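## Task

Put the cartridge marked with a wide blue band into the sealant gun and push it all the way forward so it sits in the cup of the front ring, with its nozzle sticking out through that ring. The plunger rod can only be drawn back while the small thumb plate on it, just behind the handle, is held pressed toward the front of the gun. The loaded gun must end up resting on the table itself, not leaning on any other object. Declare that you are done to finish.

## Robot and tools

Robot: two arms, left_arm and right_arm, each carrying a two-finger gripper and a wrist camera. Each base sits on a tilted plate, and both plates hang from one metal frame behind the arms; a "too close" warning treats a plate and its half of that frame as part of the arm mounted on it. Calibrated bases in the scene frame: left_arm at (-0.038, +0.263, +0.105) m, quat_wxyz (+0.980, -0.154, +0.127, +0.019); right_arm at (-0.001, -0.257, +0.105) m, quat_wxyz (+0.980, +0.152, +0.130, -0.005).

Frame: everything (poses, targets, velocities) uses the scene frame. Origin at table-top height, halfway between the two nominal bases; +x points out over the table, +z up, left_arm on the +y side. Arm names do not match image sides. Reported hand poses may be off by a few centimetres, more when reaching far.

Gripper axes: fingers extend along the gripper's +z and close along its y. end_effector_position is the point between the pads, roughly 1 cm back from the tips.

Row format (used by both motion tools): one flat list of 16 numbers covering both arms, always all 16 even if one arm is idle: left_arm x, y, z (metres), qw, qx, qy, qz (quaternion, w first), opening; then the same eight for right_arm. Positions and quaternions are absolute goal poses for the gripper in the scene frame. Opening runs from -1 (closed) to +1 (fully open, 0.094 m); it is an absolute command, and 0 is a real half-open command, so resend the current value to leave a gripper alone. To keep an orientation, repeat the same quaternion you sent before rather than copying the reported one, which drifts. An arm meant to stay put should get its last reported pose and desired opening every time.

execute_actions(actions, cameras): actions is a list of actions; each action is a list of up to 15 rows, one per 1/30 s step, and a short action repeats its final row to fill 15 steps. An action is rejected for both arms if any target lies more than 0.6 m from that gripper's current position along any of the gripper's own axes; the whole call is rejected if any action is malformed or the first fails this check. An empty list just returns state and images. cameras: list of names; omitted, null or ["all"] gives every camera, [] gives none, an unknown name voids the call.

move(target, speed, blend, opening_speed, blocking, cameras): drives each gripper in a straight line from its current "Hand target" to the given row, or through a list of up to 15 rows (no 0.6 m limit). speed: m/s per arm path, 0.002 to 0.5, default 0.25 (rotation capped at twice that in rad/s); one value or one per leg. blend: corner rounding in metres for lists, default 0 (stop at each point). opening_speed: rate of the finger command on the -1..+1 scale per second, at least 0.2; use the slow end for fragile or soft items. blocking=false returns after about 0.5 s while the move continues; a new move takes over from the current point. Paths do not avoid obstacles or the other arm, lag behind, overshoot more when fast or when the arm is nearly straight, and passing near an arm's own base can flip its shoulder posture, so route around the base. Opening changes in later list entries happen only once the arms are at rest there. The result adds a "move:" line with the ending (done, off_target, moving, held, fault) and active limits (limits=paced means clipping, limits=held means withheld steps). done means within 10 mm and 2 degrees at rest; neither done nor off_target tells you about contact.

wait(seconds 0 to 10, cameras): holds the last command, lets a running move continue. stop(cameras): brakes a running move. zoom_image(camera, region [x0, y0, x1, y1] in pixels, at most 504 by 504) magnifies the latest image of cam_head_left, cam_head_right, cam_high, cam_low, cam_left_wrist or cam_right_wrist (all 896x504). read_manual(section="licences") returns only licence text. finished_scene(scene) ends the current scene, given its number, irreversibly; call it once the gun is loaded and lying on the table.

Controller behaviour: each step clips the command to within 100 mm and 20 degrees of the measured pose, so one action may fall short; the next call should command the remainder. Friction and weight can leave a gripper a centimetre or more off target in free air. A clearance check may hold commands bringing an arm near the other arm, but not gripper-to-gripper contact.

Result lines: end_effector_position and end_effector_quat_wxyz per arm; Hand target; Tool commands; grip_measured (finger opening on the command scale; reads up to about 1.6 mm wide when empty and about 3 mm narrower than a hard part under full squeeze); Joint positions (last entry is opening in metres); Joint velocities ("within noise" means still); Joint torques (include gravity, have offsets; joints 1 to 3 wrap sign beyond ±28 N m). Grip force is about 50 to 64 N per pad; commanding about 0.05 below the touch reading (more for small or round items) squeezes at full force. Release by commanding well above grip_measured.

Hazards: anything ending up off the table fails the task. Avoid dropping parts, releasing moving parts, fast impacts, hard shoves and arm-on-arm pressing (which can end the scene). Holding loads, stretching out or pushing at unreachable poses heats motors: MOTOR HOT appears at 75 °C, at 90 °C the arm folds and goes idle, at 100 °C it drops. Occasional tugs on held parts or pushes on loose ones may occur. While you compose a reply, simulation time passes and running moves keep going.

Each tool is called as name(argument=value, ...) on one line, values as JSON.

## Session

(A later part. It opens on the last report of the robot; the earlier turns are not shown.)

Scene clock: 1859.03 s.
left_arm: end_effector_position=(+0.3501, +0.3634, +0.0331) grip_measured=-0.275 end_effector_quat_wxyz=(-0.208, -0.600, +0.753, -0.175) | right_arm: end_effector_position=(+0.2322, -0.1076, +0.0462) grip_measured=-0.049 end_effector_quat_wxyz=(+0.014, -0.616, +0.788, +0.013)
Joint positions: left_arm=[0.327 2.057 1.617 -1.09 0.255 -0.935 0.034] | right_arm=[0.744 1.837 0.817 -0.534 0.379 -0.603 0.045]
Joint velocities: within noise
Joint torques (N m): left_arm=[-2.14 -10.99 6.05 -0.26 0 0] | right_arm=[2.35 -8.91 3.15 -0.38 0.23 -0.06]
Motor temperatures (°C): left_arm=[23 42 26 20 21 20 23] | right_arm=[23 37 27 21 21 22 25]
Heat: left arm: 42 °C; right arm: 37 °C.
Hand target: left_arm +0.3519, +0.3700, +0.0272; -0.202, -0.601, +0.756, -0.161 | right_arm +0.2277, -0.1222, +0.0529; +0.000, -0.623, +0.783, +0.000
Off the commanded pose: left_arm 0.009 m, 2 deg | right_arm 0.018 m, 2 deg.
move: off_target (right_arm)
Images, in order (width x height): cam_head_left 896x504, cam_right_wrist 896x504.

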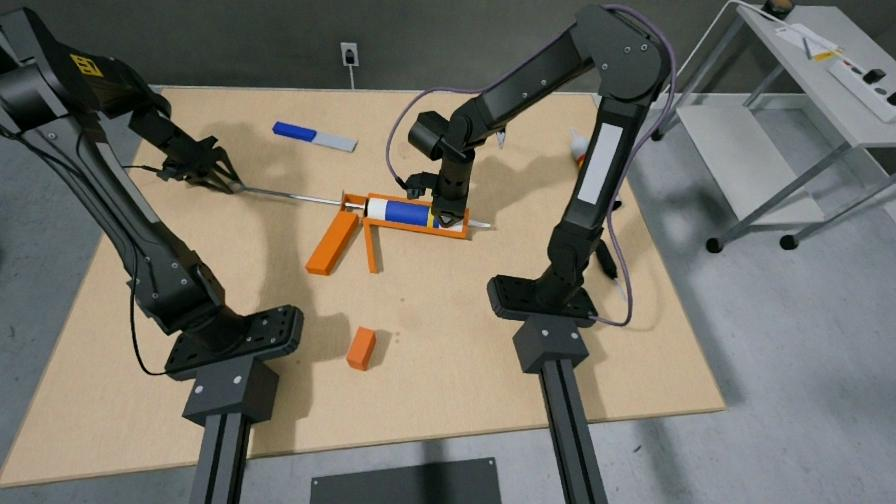

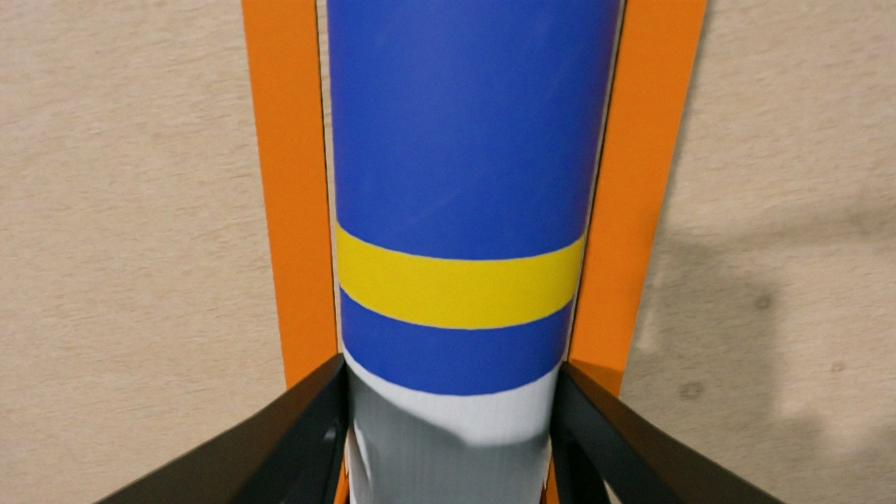

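move(target=[[0.352, 0.366, 0.027, -0.2025, -0.6013, 0.7559, -0.1611, -0.6, 0.2305, -0.108, 0.044, 0, -0.6225, 0.7826, 0, -0.25],[0.352, 0.366, 0.027, -0.2025, -0.6013, 0.7559, -0.1611, -0.6, 0.2305, -0.108, 0.044, 0, -0.6225, 0.7826, 0, 0.2],[0.352, 0.366, 0.027, -0.2025, -0.6013, 0.7559, -0.1611, -0.6, 0.238, -0.095, 0.15, 0, -0.6225, 0.7826, 0, 0.2]], speed=[0.05,0.05,0.2], cameras=["cam_right_wrist","cam_head_left"])

zoom_image(camera="cam_head_left", region=[320, 170, 500, 270])

zoom_image(camera="cam_right_wrist", region=[350, 240, 550, 400])

Scene clock: 1871.23 s.
left_arm: end_effector_position=(+0.3499, +0.3647, +0.0323) grip_measured=-0.275 end_effector_quat_wxyz=(-0.206, -0.600, +0.754, -0.171) | right_arm: end_effector_position=(+0.2341, -0.0997, +0.1399) grip_measured=+0.198 end_effector_quat_wxyz=(-0.013, -0.625, +0.781, -0.003)
Joint positions: left_arm=[0.327 2.057 1.617 -1.088 0.247 -0.935 0.034] | right_arm=[0.901 1.753 1.104 -1.031 0.395 -0.433 0.056]
Joint velocities: within noise
Joint torques (N m): left_arm=[-2.91 -11.3 5.19 -0.19 0.08 -0.1] | right_arm=[3.49 -6.23 8.06 0.07 -0.01 0.14]
Motor temperatures (°C): left_arm=[23 42 26 20 21 20 23] | right_arm=[23 37 26 21 21 22 25]
Heat: left arm: 42 °C; right arm: 37 °C.
Hand target: left_arm +0.3520, +0.3660, +0.0271; -0.202, -0.601, +0.756, -0.161 | right_arm +0.2379, -0.0951, +0.1498; +0.000, -0.623, +0.783, +0.000
Off the commanded pose: left_arm 0.006 m, 1 deg | right_arm 0.012 m, 2 deg.
move: off_target (right_arm)
Images, in order (width x height): cam_head_left 896x504, cam_right_wrist 896x504.

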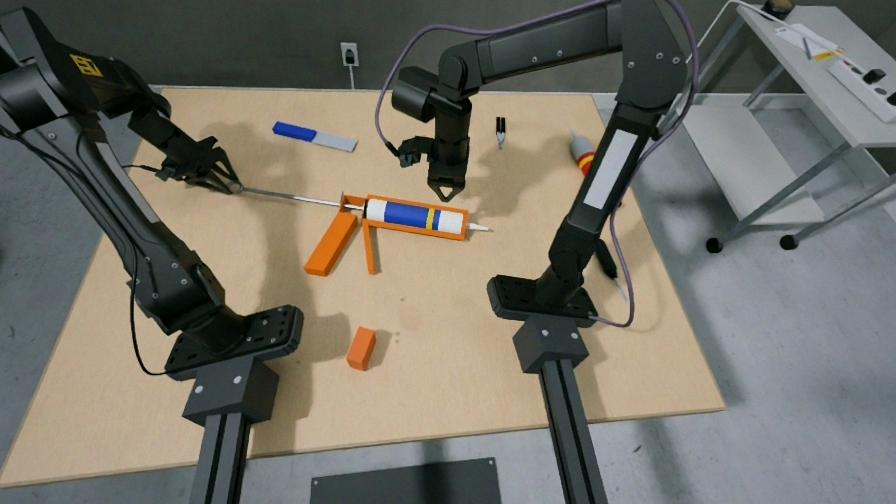

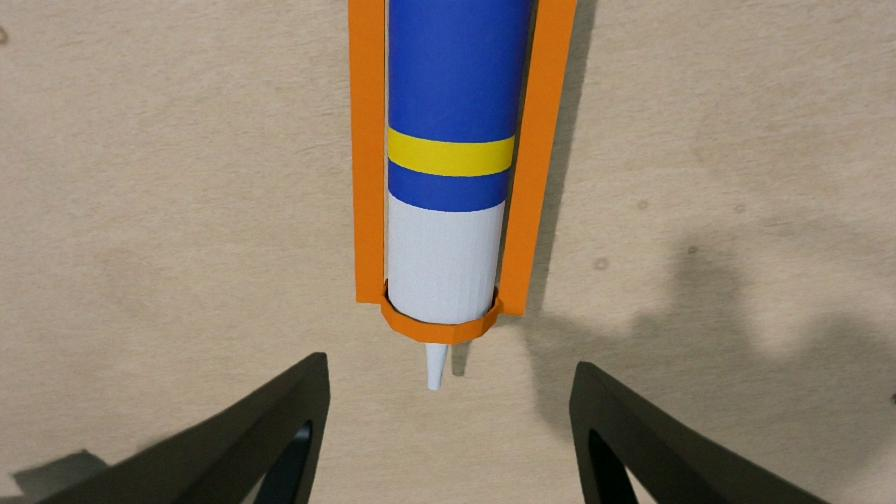

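Scaled by 2.800 from the camera's 896x504 image, which has a finer 1280x720 frame.

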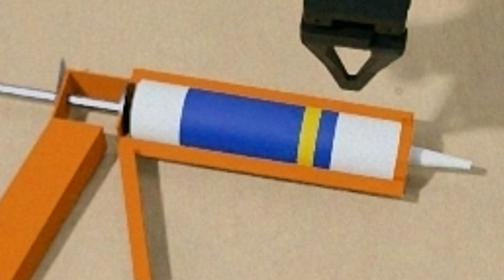

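Scaled by 2.520 from the camera's 896x504 image, which has a finer 1280x720 frame.

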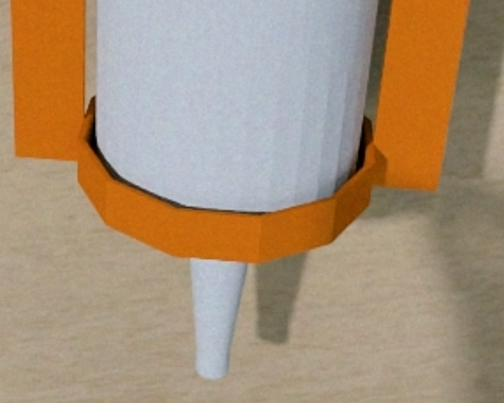

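move(target=[[0.352, 0.366, 0.027, -0.2025, -0.6013, 0.7559, -0.1611, -0.6, 0.226, -0.17, 0.20, -0.1,-0.05,0.99,-0.05, 0.2],[0.352, 0.366, 0.027, -0.2025, -0.6013, 0.7559, -0.1611, -0.6, 0.220, -0.24, 0.12, -0.2236,0.6708,0.6708,0.2236, 0.2]], speed=[0.3,0.3], cameras=["cam_right_wrist","cam_head_left"])

Scene clock: 1905.23 s.
left_arm: end_effector_position=(+0.3499, +0.3647, +0.0323) grip_measured=-0.275 end_effector_quat_wxyz=(-0.206, -0.600, +0.754, -0.171) | right_arm: end_effector_position=(+0.2204, -0.2421, +0.1186) grip_measured=+0.198 end_effector_quat_wxyz=(-0.225, +0.668, +0.676, +0.214)
Joint positions: left_arm=[0.327 2.057 1.617 -1.088 0.247 -0.935 0.034] | right_arm=[-0.164 1.188 0.686 -0.907 -0.358 1.335 0.056]
Joint velocities: within noise
Joint torques (N m): left_arm=[-2.95 -11.32 5.22 -0.19 0.08 -0.11] | right_arm=[0.57 -4.97 3.6 0.11 -0.52 0.09]
Motor temperatures (°C): left_arm=[23 43 26 20 21 20 23] | right_arm=[23 36 27 21 21 22 24]
Heat: left arm: 43 °C; right arm: 36 °C.
Hand target: left_arm +0.3520, +0.3660, +0.0271; -0.202, -0.601, +0.756, -0.161 | right_arm +0.2201, -0.2400, +0.1200; -0.224, +0.671, +0.671, +0.223
Off the commanded pose: left_arm 0.006 m, 1 deg | right_arm 0.003 m, 1 deg.
move: done
Images, in order (width x height): cam_head_left 896x504, cam_right_wrist 896x504.

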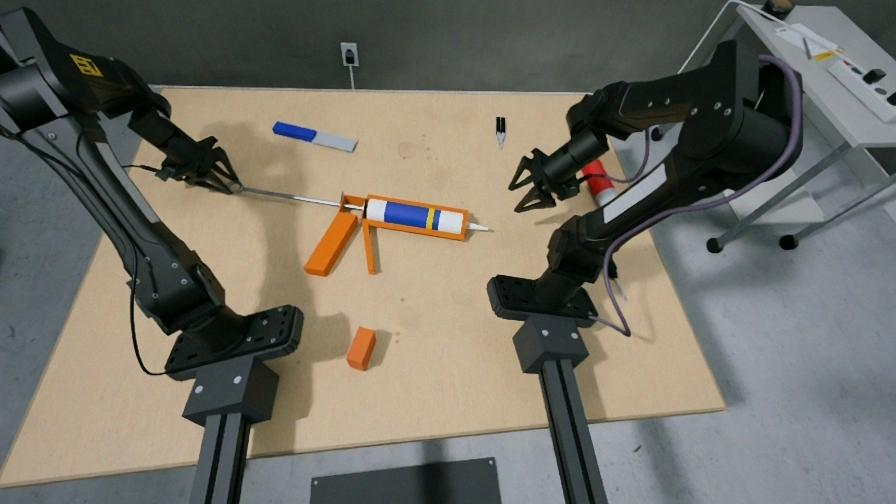

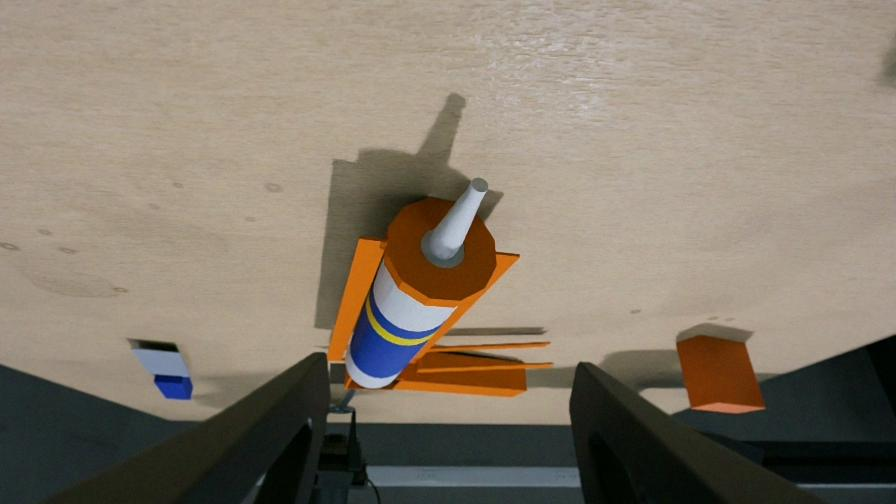

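zoom_image(camera="cam_right_wrist", region=[320, 160, 540, 330])

Scaled by 2.291 from the camera's 896x504 image, which has a finer 1280x720 frame.

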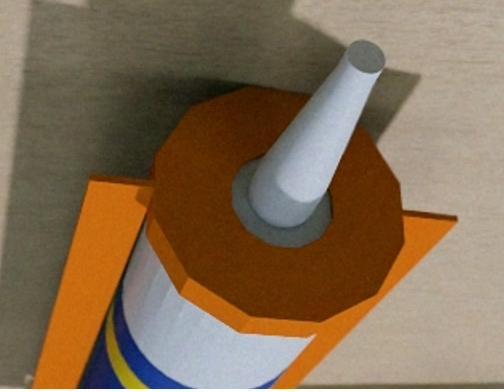

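move(target=[[0.352, 0.366, 0.027, -0.2025, -0.6013, 0.7559, -0.1611, -0.6, 0.212, -0.184, 0.12, -0.1975,0.7421,0.5903,0.2483, 0.3]], speed=0.2, cameras=["cam_right_wrist"])

Scene clock: 1963.27 s.
left_arm: end_effector_position=(+0.3499, +0.3647, +0.0323) grip_measured=-0.275 end_effector_quat_wxyz=(-0.206, -0.600, +0.754, -0.171) | right_arm: end_effector_position=(+0.2152, -0.1851, +0.1218) grip_measured=+0.298 end_effector_quat_wxyz=(-0.200, +0.742, +0.590, +0.248)
Joint positions: left_arm=[0.327 2.057 1.617 -1.088 0.247 -0.935 0.034] | right_arm=[0.168 0.992 0.468 -0.619 -0.271 1.909 0.061]
Joint velocities: within noise
Joint torques (N m): left_arm=[-2.92 -11.29 5.19 -0.19 0.08 -0.1] | right_arm=[1.36 -2.89 4.15 0.71 -0.25 0.12]
Motor temperatures (°C): left_arm=[23 43 26 20 21 20 23] | right_arm=[22 34 26 21 21 22 24]
Heat: left arm: 43 °C; right arm: 34 °C.
Hand target: left_arm +0.3520, +0.3660, +0.0271; -0.202, -0.601, +0.756, -0.161 | right_arm +0.2121, -0.1840, +0.1200; -0.198, +0.742, +0.590, +0.248
Off the commanded pose: left_arm 0.006 m, 1 deg | right_arm 0.004 m, 0 deg.
move: done
Images, in order (width x height): cam_right_wrist 896x504.

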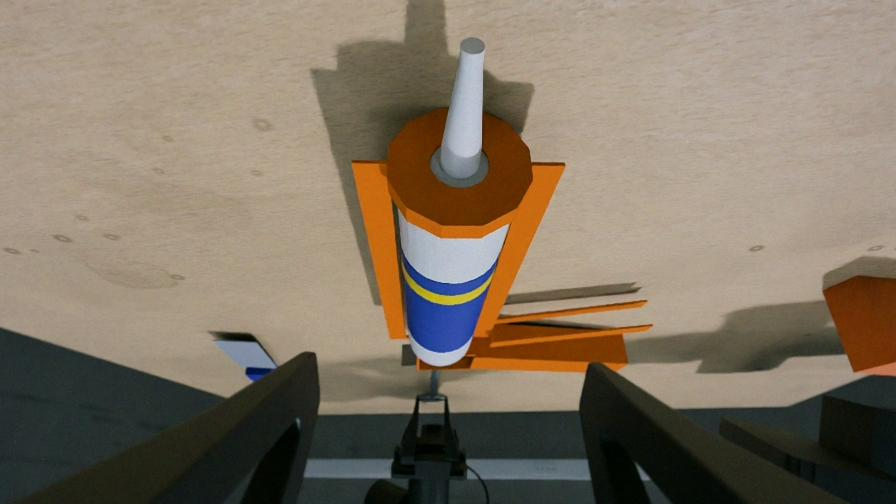

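move(target=[[0.352, 0.366, 0.027, -0.2025, -0.6013, 0.7559, -0.1611, -0.6, 0.209, -0.179, 0.03, -0.1975,0.7421,0.5903,0.2483, 0.3]], speed=0.12, cameras=["cam_right_wrist","cam_head_right"])

Scene clock: 1976.80 s.
left_arm: end_effector_position=(+0.3499, +0.3647, +0.0323) grip_measured=-0.275 end_effector_quat_wxyz=(-0.206, -0.600, +0.754, -0.171) | right_arm: end_effector_position=(+0.2145, -0.1818, +0.0314) grip_measured=+0.298 end_effector_quat_wxyz=(-0.189, +0.746, +0.589, +0.248)
Joint positions: left_arm=[0.327 2.057 1.617 -1.088 0.247 -0.935 0.034] | right_arm=[0.023 1.4 0.286 -0.056 -0.31 1.776 0.061]
Joint velocities: within noise
Joint torques (N m): left_arm=[-2.95 -11.29 5.2 -0.2 0.07 -0.09] | right_arm=[0.81 -2.47 1.83 0.56 -0.5 -0.05]
Motor temperatures (°C): left_arm=[23 43 26 20 21 20 23] | right_arm=[22 34 26 21 21 22 24]
Heat: left arm: 43 °C; right arm: 34 °C.
Hand target: left_arm +0.3520, +0.3660, +0.0271; -0.202, -0.601, +0.756, -0.161 | right_arm +0.2091, -0.1792, +0.0301; -0.197, +0.742, +0.590, +0.248
Off the commanded pose: left_arm 0.006 m, 1 deg | right_arm 0.006 m, 1 deg.
move: done
Images, in order (width x height): cam_head_right 896x504, cam_right_wrist 896x504.

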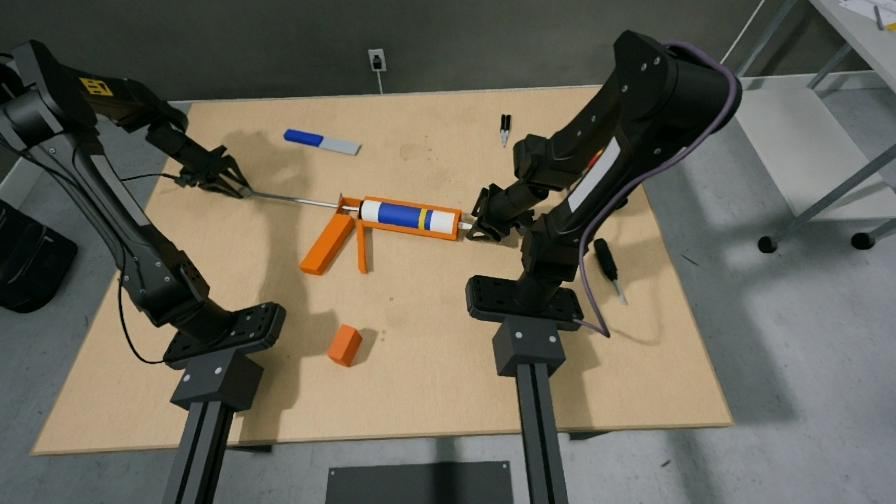

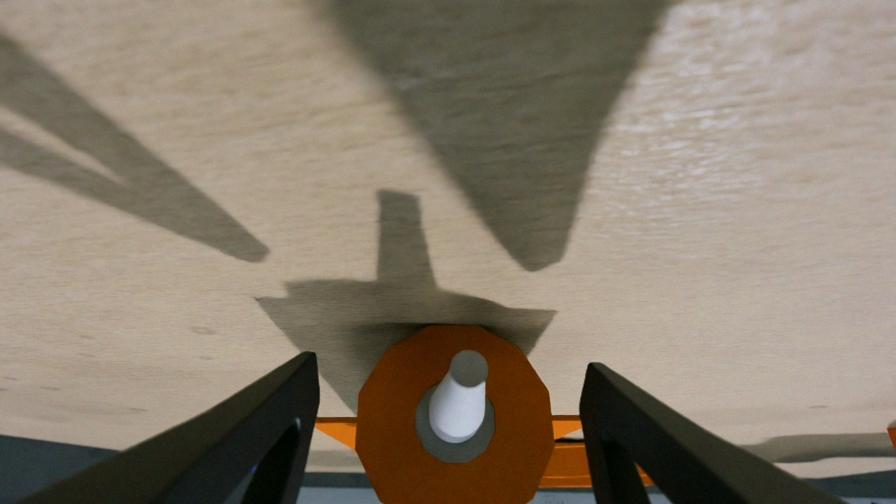

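move(target=[[0.352, 0.366, 0.027, -0.2025, -0.6013, 0.7559, -0.1611, -0.6, 0.209, -0.179, 0.03, -0.1975,0.7421,0.5903,0.2483, -0.2],[0.352, 0.366, 0.027, -0.2025, -0.6013, 0.7559, -0.1611, -0.6, 0.214, -0.157, 0.03, -0.1975,0.7421,0.5903,0.2483, -0.2]], speed=0.06, cameras=["cam_right_wrist","cam_head_right"])

Scene clock: 1990.77 s.
left_arm: end_effector_position=(+0.3501, +0.3654, +0.0318) grip_measured=-0.275 end_effector_quat_wxyz=(-0.204, -0.600, +0.755, -0.169) | right_arm: end_effector_position=(+0.2168, -0.1595, +0.0313) grip_measured=-0.198 end_effector_quat_wxyz=(-0.195, +0.743, +0.590, +0.250)
Joint positions: left_arm=[0.327 2.057 1.617 -1.085 0.242 -0.935 0.034] | right_arm=[0.134 1.462 0.286 0.033 -0.28 1.879 0.038]
Joint velocities: within noise
Joint torques (N m): left_arm=[-2.93 -11.3 5.19 -0.22 0.11 -0.1] | right_arm=[2.07 -2.62 2.37 0.75 -0.36 0.09]
Motor temperatures (°C): left_arm=[23 43 26 20 21 20 23] | right_arm=[22 33 26 21 21 22 23]
Heat: left arm: 43 °C; right arm: 33 °C.
Hand target: left_arm +0.3521, +0.3660, +0.0271; -0.202, -0.601, +0.756, -0.161 | right_arm +0.2141, -0.1571, +0.0301; -0.197, +0.742, +0.590, +0.248
Off the commanded pose: left_arm 0.005 m, 1 deg | right_arm 0.004 m, 0 deg.
move: done
Images, in order (width x height): cam_head_right 896x504, cam_right_wrist 896x504.

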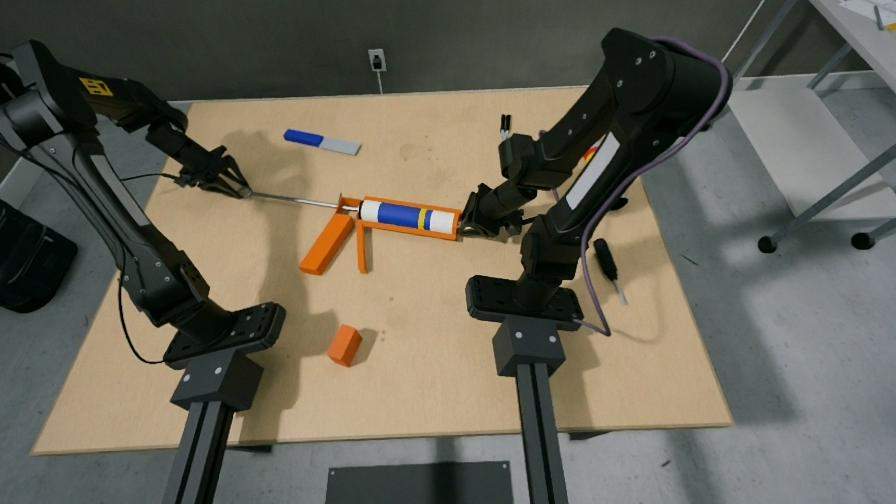

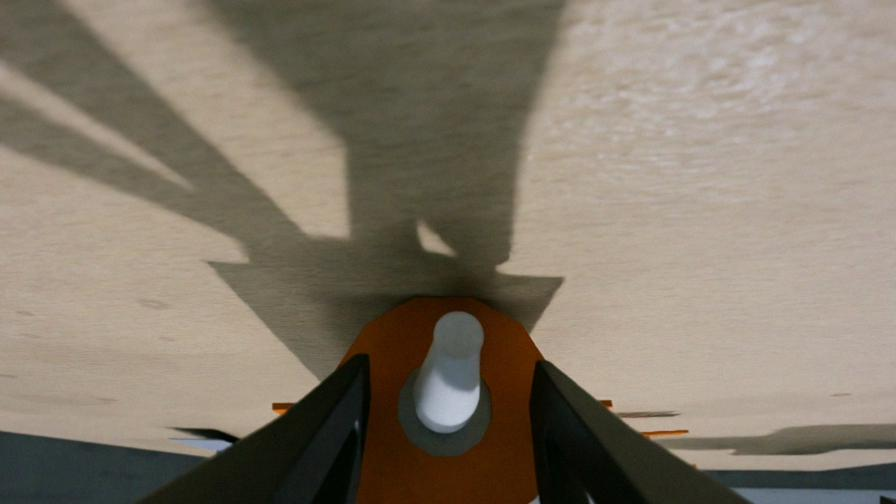

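move(target=[[0.352, 0.366, 0.027, -0.2025, -0.6013, 0.7559, -0.1611, -0.6, 0.217, -0.143, 0.03, -0.1975,0.7421,0.5903,0.2483, -0.2],[0.345, 0.336, 0.027, -0.2025, -0.6013, 0.7559, -0.1611, -0.6, 0.220, -0.130, 0.03, -0.1975,0.7421,0.5903,0.2483, -0.2]], speed=0.05)

Scene clock: 1996.60 s.
left_arm: end_effector_position=(+0.3497, +0.3679, +0.0203) grip_measured=-0.275 end_effector_quat_wxyz=(-0.171, -0.612, +0.760, -0.135) | right_arm: end_effector_position=(+0.2091, -0.1514, +0.0192) grip_measured=-0.198 end_effector_quat_wxyz=(-0.173, +0.763, +0.587, +0.208)
Joint positions: left_arm=[0.301 2.031 1.547 -0.987 0.156 -0.985 0.034] | right_arm=[0.252 1.532 0.286 0.082 -0.144 2.011 0.038]
Joint velocities: within noise
Joint torques (N m): left_arm=[-6.24 -12.83 2.02 -0.32 0.88 -0.22] | right_arm=[3.52 -2.47 4.56 1.13 -1.08 0.04]
Motor temperatures (°C): left_arm=[23 43 26 20 21 20 23] | right_arm=[22 33 26 22 21 22 23]
Heat: left arm: 43 °C; right arm: 33 °C.
Hand target: left_arm +0.3444, +0.3375, +0.0271; -0.204, -0.602, +0.756, -0.160 | right_arm +0.2190, -0.1318, +0.0314; -0.197, +0.742, +0.591, +0.247
Off the commanded pose: left_arm 0.033 m, 5 deg | right_arm 0.026 m, 6 deg.
move: off_target (left_arm, right_arm)

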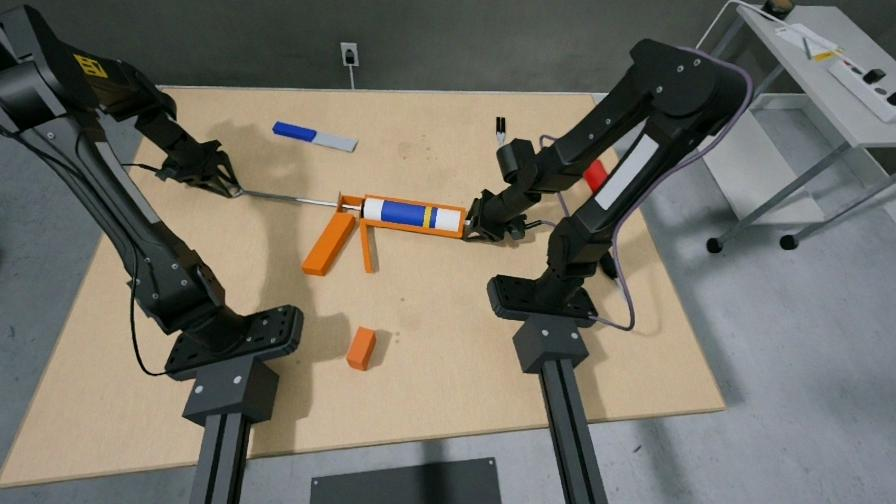

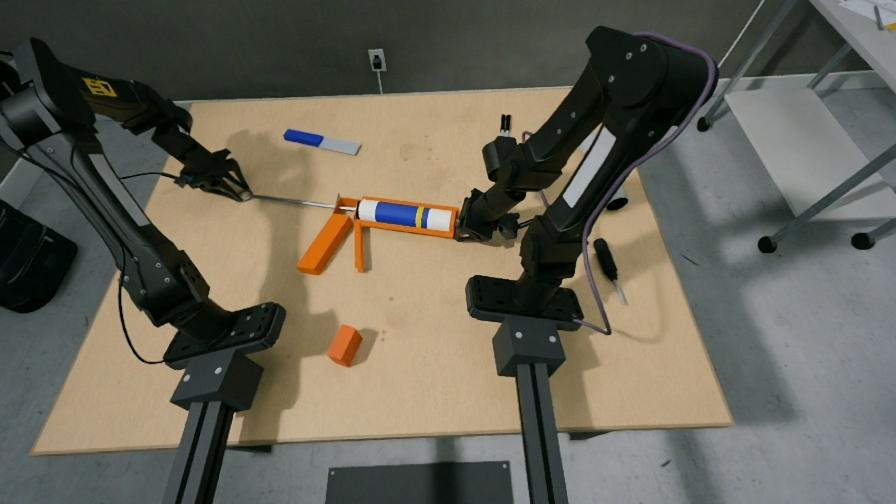

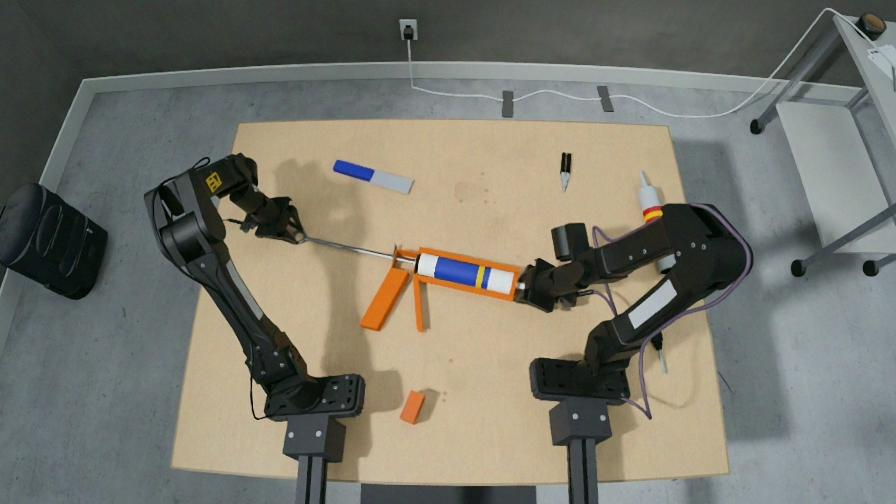

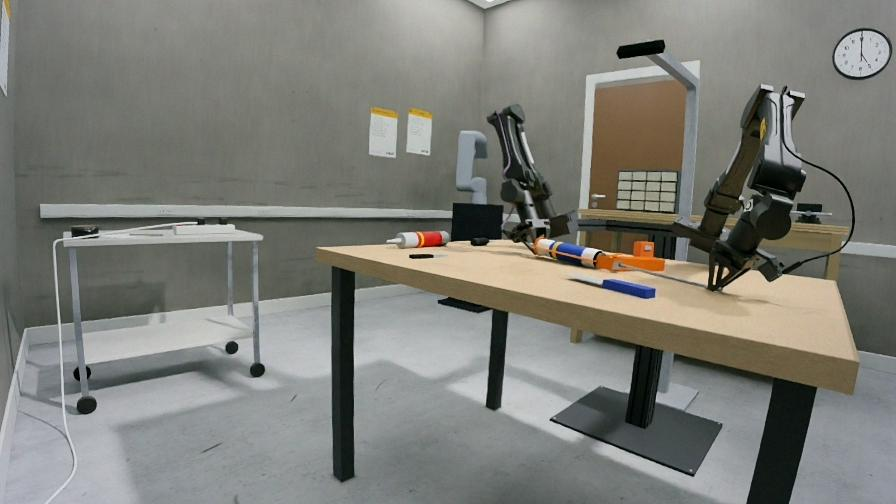

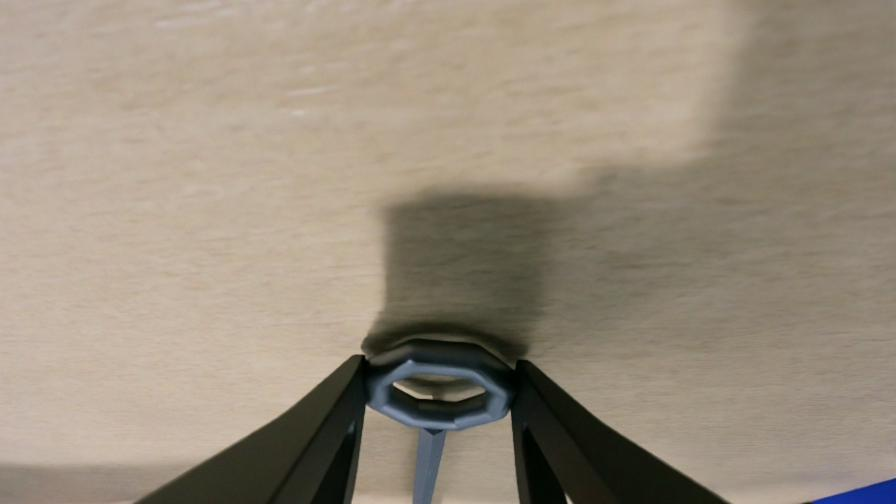

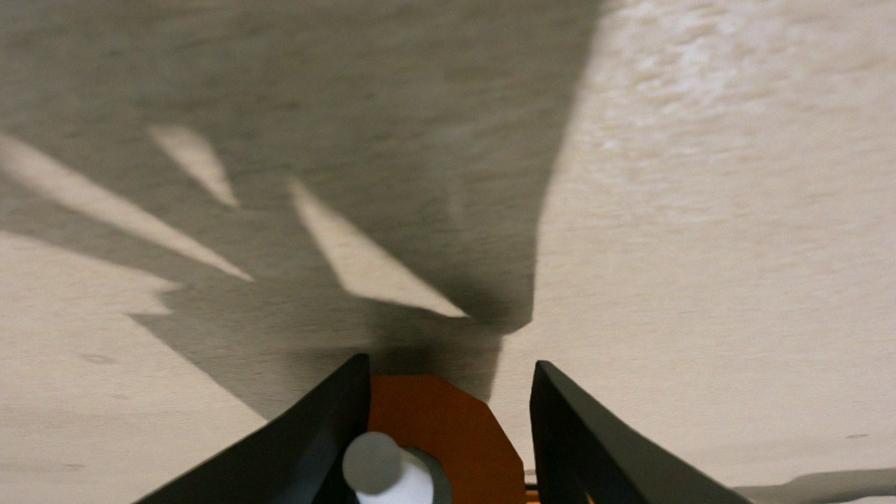

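move(target=[[0.350, 0.368, 0.027, -0.2025, -0.6013, 0.7559, -0.1611, -0.6, 0.211, -0.160, 0.025, -0.1975,0.7421,0.5903,0.2483, -0.2],[0.350, 0.368, 0.027, -0.2025, -0.6013, 0.7559, -0.1611, -0.6, 0.205, -0.190, 0.04, -0.1975,0.7421,0.5903,0.2483, 0.3],[0.350, 0.368, 0.027, -0.2025, -0.6013, 0.7559, -0.1611, -0.6, 0.212, -0.184, 0.12, -0.1975,0.7421,0.5903,0.2483, 0.3]], speed=0.15, cameras=["cam_right_wrist","cam_head_left"])

zoom_image(camera="cam_right_wrist", region=[340, 20, 580, 380])

Scene clock: 2009.20 s.
left_arm: end_effector_position=(+0.3505, +0.3692, +0.0303) grip_measured=-0.275 end_effector_quat_wxyz=(-0.188, -0.604, +0.759, -0.156) | right_arm: end_effector_position=(+0.2062, -0.1827, +0.1124) grip_measured=+0.298 end_effector_quat_wxyz=(-0.203, +0.742, +0.591, +0.243)
Joint positions: left_arm=[0.32 2.038 1.593 -1.052 0.205 -0.95 0.034] | right_arm=[0.169 0.991 0.424 -0.589 -0.271 1.91 0.061]
Joint velocities: within noise
Joint torques (N m): left_arm=[-1.73 -10.21 6.48 -0.46 0.46 0.12] | right_arm=[1.35 -2.66 8.1 0.37 -0.31 0.11]
Motor temperatures (°C): left_arm=[24 41 26 20 21 20 23] | right_arm=[23 33 26 22 22 22 23]
Heat: left arm: 41 °C; right arm: 33 °C.
Hand target: left_arm +0.3500, +0.3680, +0.0271; -0.202, -0.602, +0.756, -0.161 | right_arm +0.2120, -0.1838, +0.1198; -0.198, +0.742, +0.590, +0.249
Off the commanded pose: left_arm 0.004 m, 2 deg | right_arm 0.010 m, 1 deg.
move: done
Images, in order (width x height): cam_head_left 896x504, cam_right_wrist 896x504.

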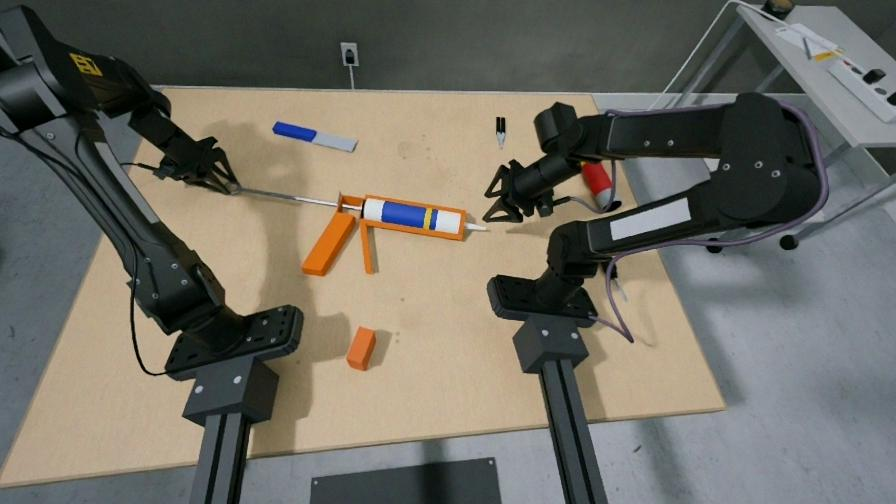

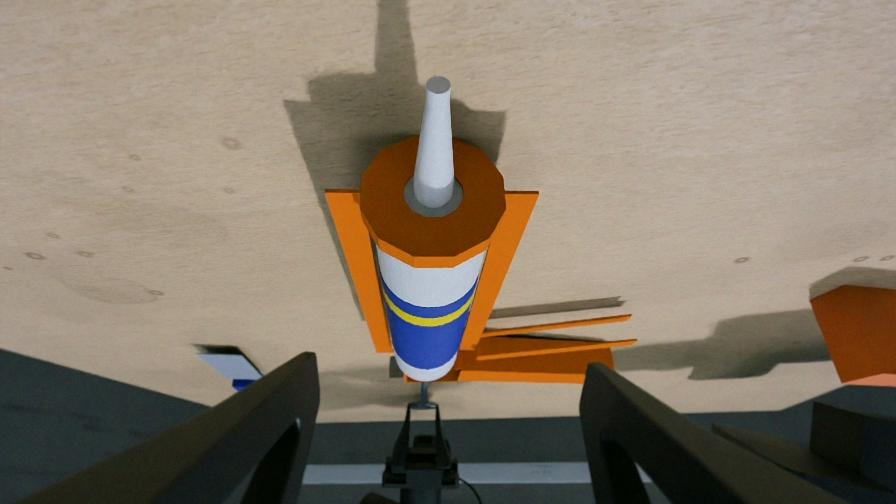

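Scaled by 1.400 from the camera's 896x504 image, which has a finer 1280x720 frame.

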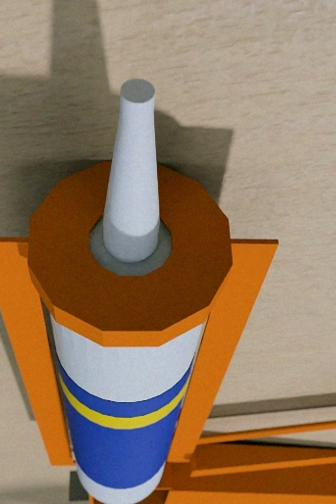

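zoom_image(camera="cam_right_wrist", region=[350, 60, 520, 340])

Scaled by 1.800 from the camera's 896x504 image, which has a finer 1280x720 frame.

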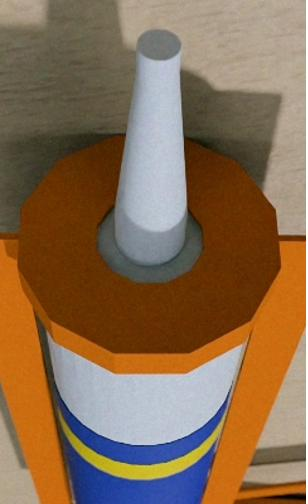

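zoom_image(camera="cam_right_wrist", region=[395, 150, 475, 230])

Scaled by 6.300 from the camera's 896x504 image, which has a finer 1280x720 frame.

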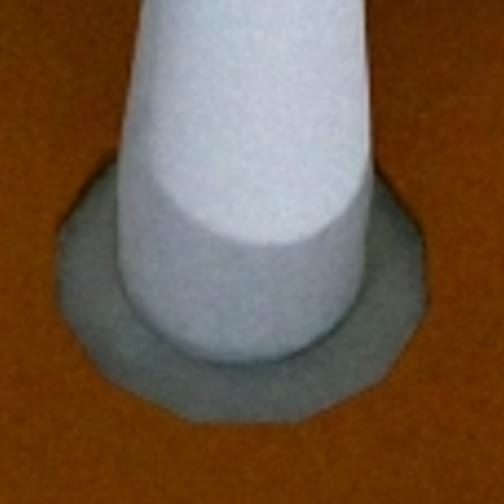

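move(target=[[0.350, 0.368, 0.027, -0.2025, -0.6013, 0.7559, -0.1611, -0.6, 0.226, -0.15, 0.21, -0.1,-0.05,0.99,-0.05, 0.2],[0.350, 0.368, 0.027, -0.2025, -0.6013, 0.7559, -0.1611, -0.6, 0.285, 0.115, 0.15, 0, -0.6225, 0.7826, 0, 0.2]], speed=0.25, blend=0.04, cameras=["cam_right_wrist"])

zoom_image(camera="cam_right_wrist", region=[250, 50, 650, 450])

Scene clock: 2054.50 s.
left_arm: end_effector_position=(+0.3505, +0.3692, +0.0303) grip_measured=-0.275 end_effector_quat_wxyz=(-0.188, -0.604, +0.759, -0.156) | right_arm: end_effector_position=(+0.2896, +0.1082, +0.1471) grip_measured=+0.202 end_effector_quat_wxyz=(-0.004, -0.612, +0.791, +0.004)
Joint positions: left_arm=[0.32 2.038 1.593 -1.052 0.205 -0.949 0.034] | right_arm=[1.063 2.617 2.321 -1.425 0.365 -0.235 0.056]
Joint velocities: within noise
Joint torques (N m): left_arm=[-1.73 -10.18 6.52 -0.46 0.46 0.12] | right_arm=[5.87 -9.21 8.95 0.05 0.08 -0.05]
Motor temperatures (°C): left_arm=[23 39 27 20 21 20 23] | right_arm=[23 34 28 21 21 22 23]
Heat: left arm: 39 °C; right arm: 34 °C.
Hand target: left_arm +0.3500, +0.3680, +0.0271; -0.202, -0.602, +0.756, -0.161 | right_arm +0.2849, +0.1148, +0.1500; +0.001, -0.622, +0.783, +0.001
Off the commanded pose: left_arm 0.004 m, 2 deg | right_arm 0.009 m, 2 deg.
move: done
Images, in order (width x height): cam_right_wrist 896x504.

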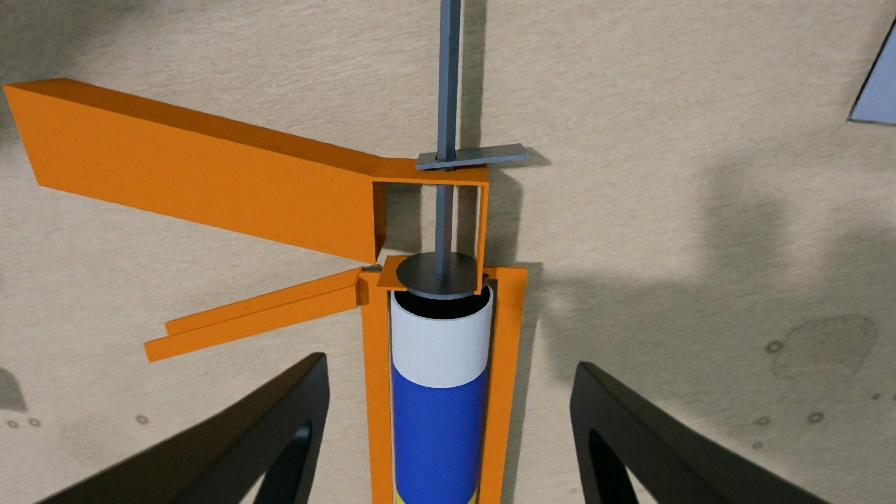

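Scaled by 1.260 from the camera's 896x504 image, which has a finer 1280x720 frame.

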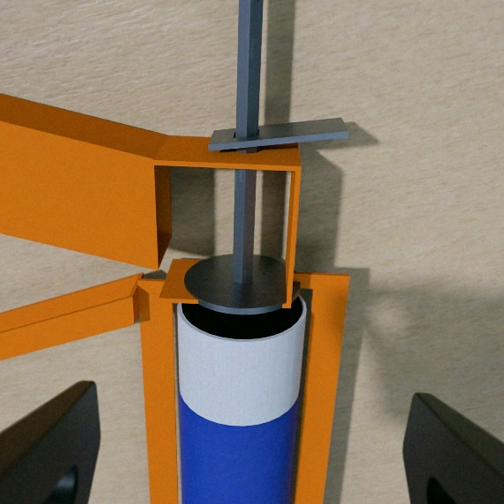

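move(target=[[0.350, 0.368, 0.027, -0.2025, -0.6013, 0.7559, -0.1611, -0.6, 0.237, -0.095, 0.15, 0, -0.6225, 0.7826, 0, 0.2]], speed=0.25, cameras=["cam_right_wrist"])

zoom_image(camera="cam_right_wrist", region=[350, 180, 550, 400])

Scene clock: 2105.23 s.
left_arm: end_effector_position=(+0.3505, +0.3692, +0.0303) grip_measured=-0.275 end_effector_quat_wxyz=(-0.188, -0.604, +0.759, -0.156) | right_arm: end_effector_position=(+0.2376, -0.0933, +0.1499) grip_measured=+0.202 end_effector_quat_wxyz=(-0.007, -0.620, +0.784, +0.001)
Joint positions: left_arm=[0.32 2.038 1.593 -1.052 0.205 -0.949 0.034] | right_arm=[0.915 1.757 1.146 -1.059 0.388 -0.412 0.056]
Joint velocities: within noise
Joint torques (N m): left_arm=[-1.73 -10.18 6.46 -0.46 0.46 0.13] | right_arm=[2.69 -6.64 3.95 0.38 0.05 -0.03]
Motor temperatures (°C): left_arm=[23 39 27 20 21 20 23] | right_arm=[24 39 28 21 21 22 23]
Heat: left arm: 39 °C; right arm: 39 °C.
Hand target: left_arm +0.3500, +0.3680, +0.0271; -0.202, -0.602, +0.756, -0.161 | right_arm +0.2370, -0.0950, +0.1500; +0.000, -0.623, +0.783, +0.000
Off the commanded pose: left_arm 0.004 m, 2 deg | right_arm 0.002 m, 1 deg.
move: done
Images, in order (width x height): cam_right_wrist 896x504.

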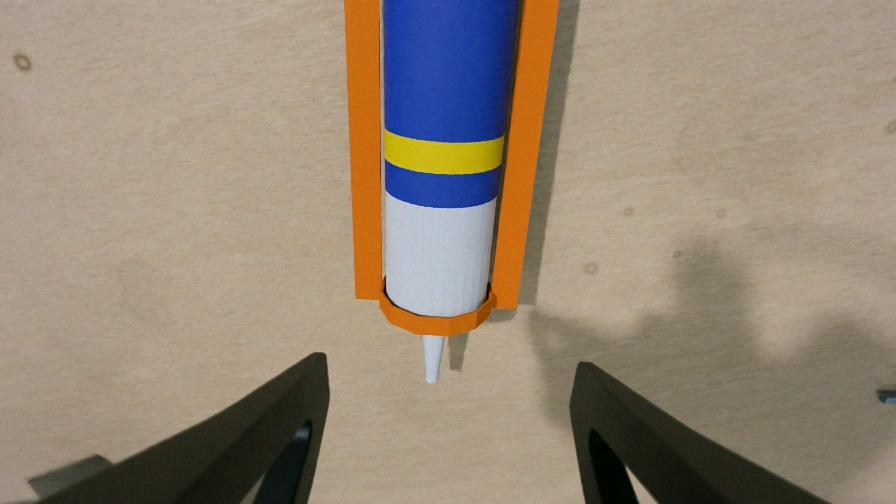

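Scaled by 2.291 from the camera's 896x504 image, which has a finer 1280x720 frame.

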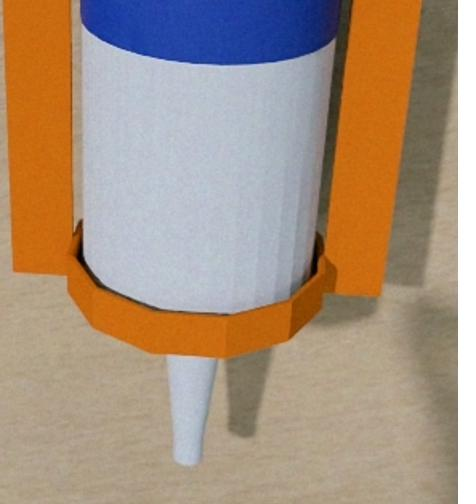

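move(target=[[0.350, 0.368, 0.027, -0.2025, -0.6013, 0.7559, -0.1611, -0.6, 0.2320, -0.101, 0.08, 0, -0.6225, 0.7826, 0, 0.25],[0.350, 0.368, 0.027, -0.2025, -0.6013, 0.7559, -0.1611, -0.6, 0.2320, -0.101, 0.029, 0, -0.6225, 0.7826, 0, 0.15]], speed=[0.2,0.06], cameras=["cam_right_wrist"])

Scene clock: 2114.17 s.
left_arm: end_effector_position=(+0.3499, +0.3692, +0.0301) grip_measured=-0.275 end_effector_quat_wxyz=(-0.189, -0.604, +0.758, -0.155) | right_arm: end_effector_position=(+0.2362, -0.0989, +0.0375) grip_measured=+0.153 end_effector_quat_wxyz=(+0.006, -0.620, +0.785, +0.001)
Joint positions: left_arm=[0.321 2.039 1.593 -1.054 0.205 -0.949 0.034] | right_arm=[0.757 1.912 0.863 -0.53 0.401 -0.592 0.054]
Joint velocities: within noise
Joint torques (N m): left_arm=[-1.78 -10.21 6.48 -0.44 0.45 0.13] | right_arm=[2.19 -4.36 2.66 0.58 0.01 -0.06]
Motor temperatures (°C): left_arm=[23 39 27 20 21 20 23] | right_arm=[24 38 27 21 21 22 23]
Heat: left arm: 39 °C; right arm: 38 °C.
Hand target: left_arm +0.3499, +0.3679, +0.0270; -0.202, -0.602, +0.756, -0.161 | right_arm +0.2319, -0.1011, +0.0294; +0.000, -0.622, +0.783, +0.000
Off the commanded pose: left_arm 0.003 m, 2 deg | right_arm 0.010 m, 1 deg.
move: done
Images, in order (width x height): cam_right_wrist 896x504.

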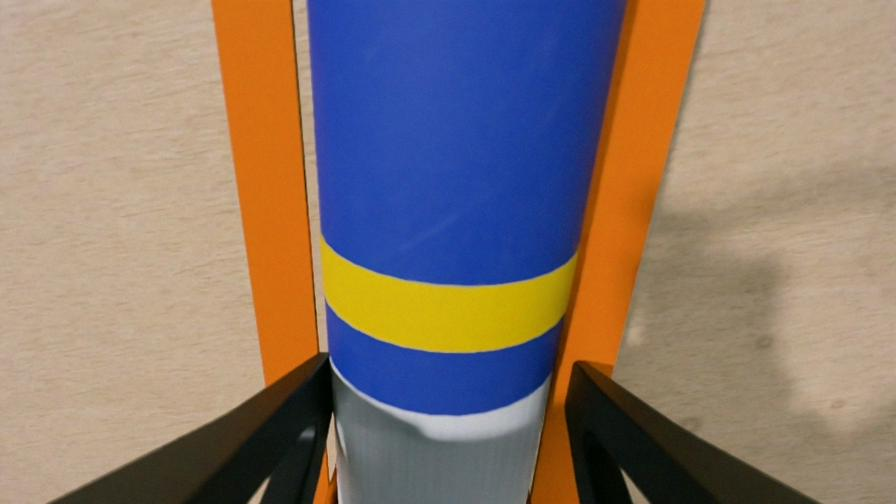

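move(target=[[0.350, 0.368, 0.027, -0.2025, -0.6013, 0.7559, -0.1611, -0.6, 0.2310, -0.101, 0.030, 0, -0.6225, 0.7826, 0, -0.25],[0.350, 0.368, 0.027, -0.2025, -0.6013, 0.7559, -0.1611, -0.6, 0.2310, -0.101, 0.045, 0, -0.6225, 0.7826, 0, -0.25],[0.350, 0.368, 0.027, -0.2025, -0.6013, 0.7559, -0.1611, -0.6, 0.2260, -0.126, 0.045, 0, -0.6225, 0.7826, 0, -0.25],[0.350, 0.368, 0.027, -0.2025, -0.6013, 0.7559, -0.1611, -0.6, 0.2320, -0.128, 0.040, 0, -0.6225, 0.7826, 0, -0.25],[0.350, 0.368, 0.027, -0.2025, -0.6013, 0.7559, -0.1611, -0.6, 0.2220, -0.126, 0.040, 0, -0.6225, 0.7826, 0, -0.25]], speed=0.06, cameras=["cam_right_wrist","cam_head_left"])

zoom_image(camera="cam_head_left", region=[320, 170, 500, 270])

Scene clock: 2125.67 s.
left_arm: end_effector_position=(+0.3471, +0.3607, +0.0320) grip_measured=-0.275 end_effector_quat_wxyz=(-0.208, -0.601, +0.753, -0.170) | right_arm: end_effector_position=(+0.2305, -0.1102, +0.0376) grip_measured=-0.049 end_effector_quat_wxyz=(+0.020, -0.619, +0.785, +0.020)
Joint positions: left_arm=[0.321 2.047 1.593 -1.075 0.247 -0.946 0.034] | right_arm=[0.719 1.837 0.779 -0.473 0.364 -0.643 0.045]
Joint velocities: within noise
Joint torques (N m): left_arm=[-1.83 -10.81 6.45 -0.31 0.08 0.09] | right_arm=[2.88 -7.31 2.18 -0.21 0.37 0.15]
Motor temperatures (°C): left_arm=[23 39 27 20 21 20 23] | right_arm=[23 36 27 21 21 22 23]
Heat: left arm: 39 °C; right arm: 36 °C.
Hand target: left_arm +0.3498, +0.3680, +0.0271; -0.202, -0.601, +0.756, -0.161 | right_arm +0.2225, -0.1254, +0.0394; +0.001, -0.623, +0.782, +0.000
Off the commanded pose: left_arm 0.009 m, 1 deg | right_arm 0.018 m, 3 deg.
move: off_target (right_arm)
Images, in order (width x height): cam_head_left 896x504, cam_right_wrist 896x504.

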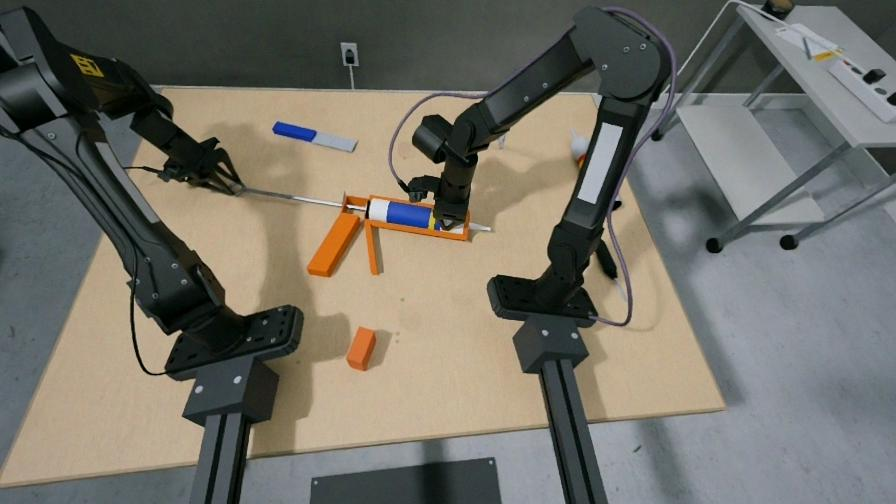

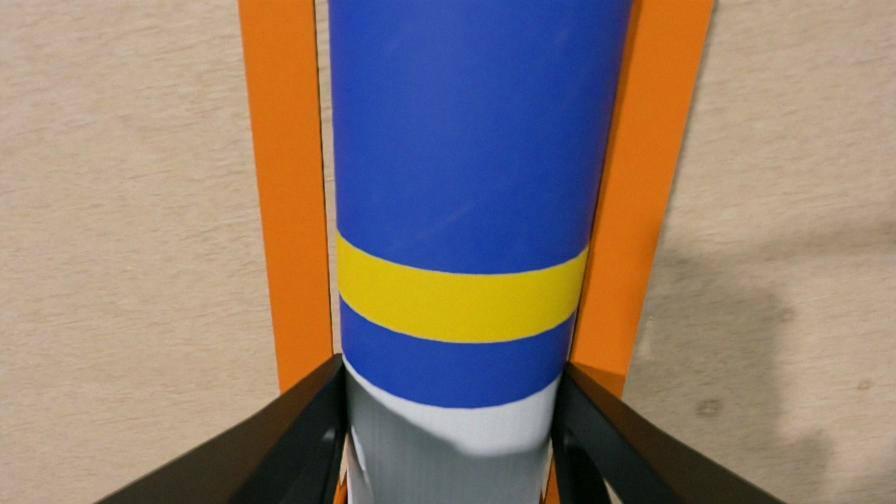

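Scaled by 2.800 from the camera's 896x504 image, which has a finer 1280x720 frame.

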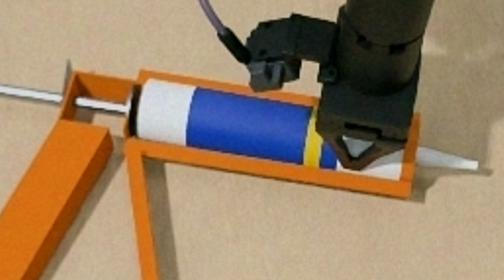

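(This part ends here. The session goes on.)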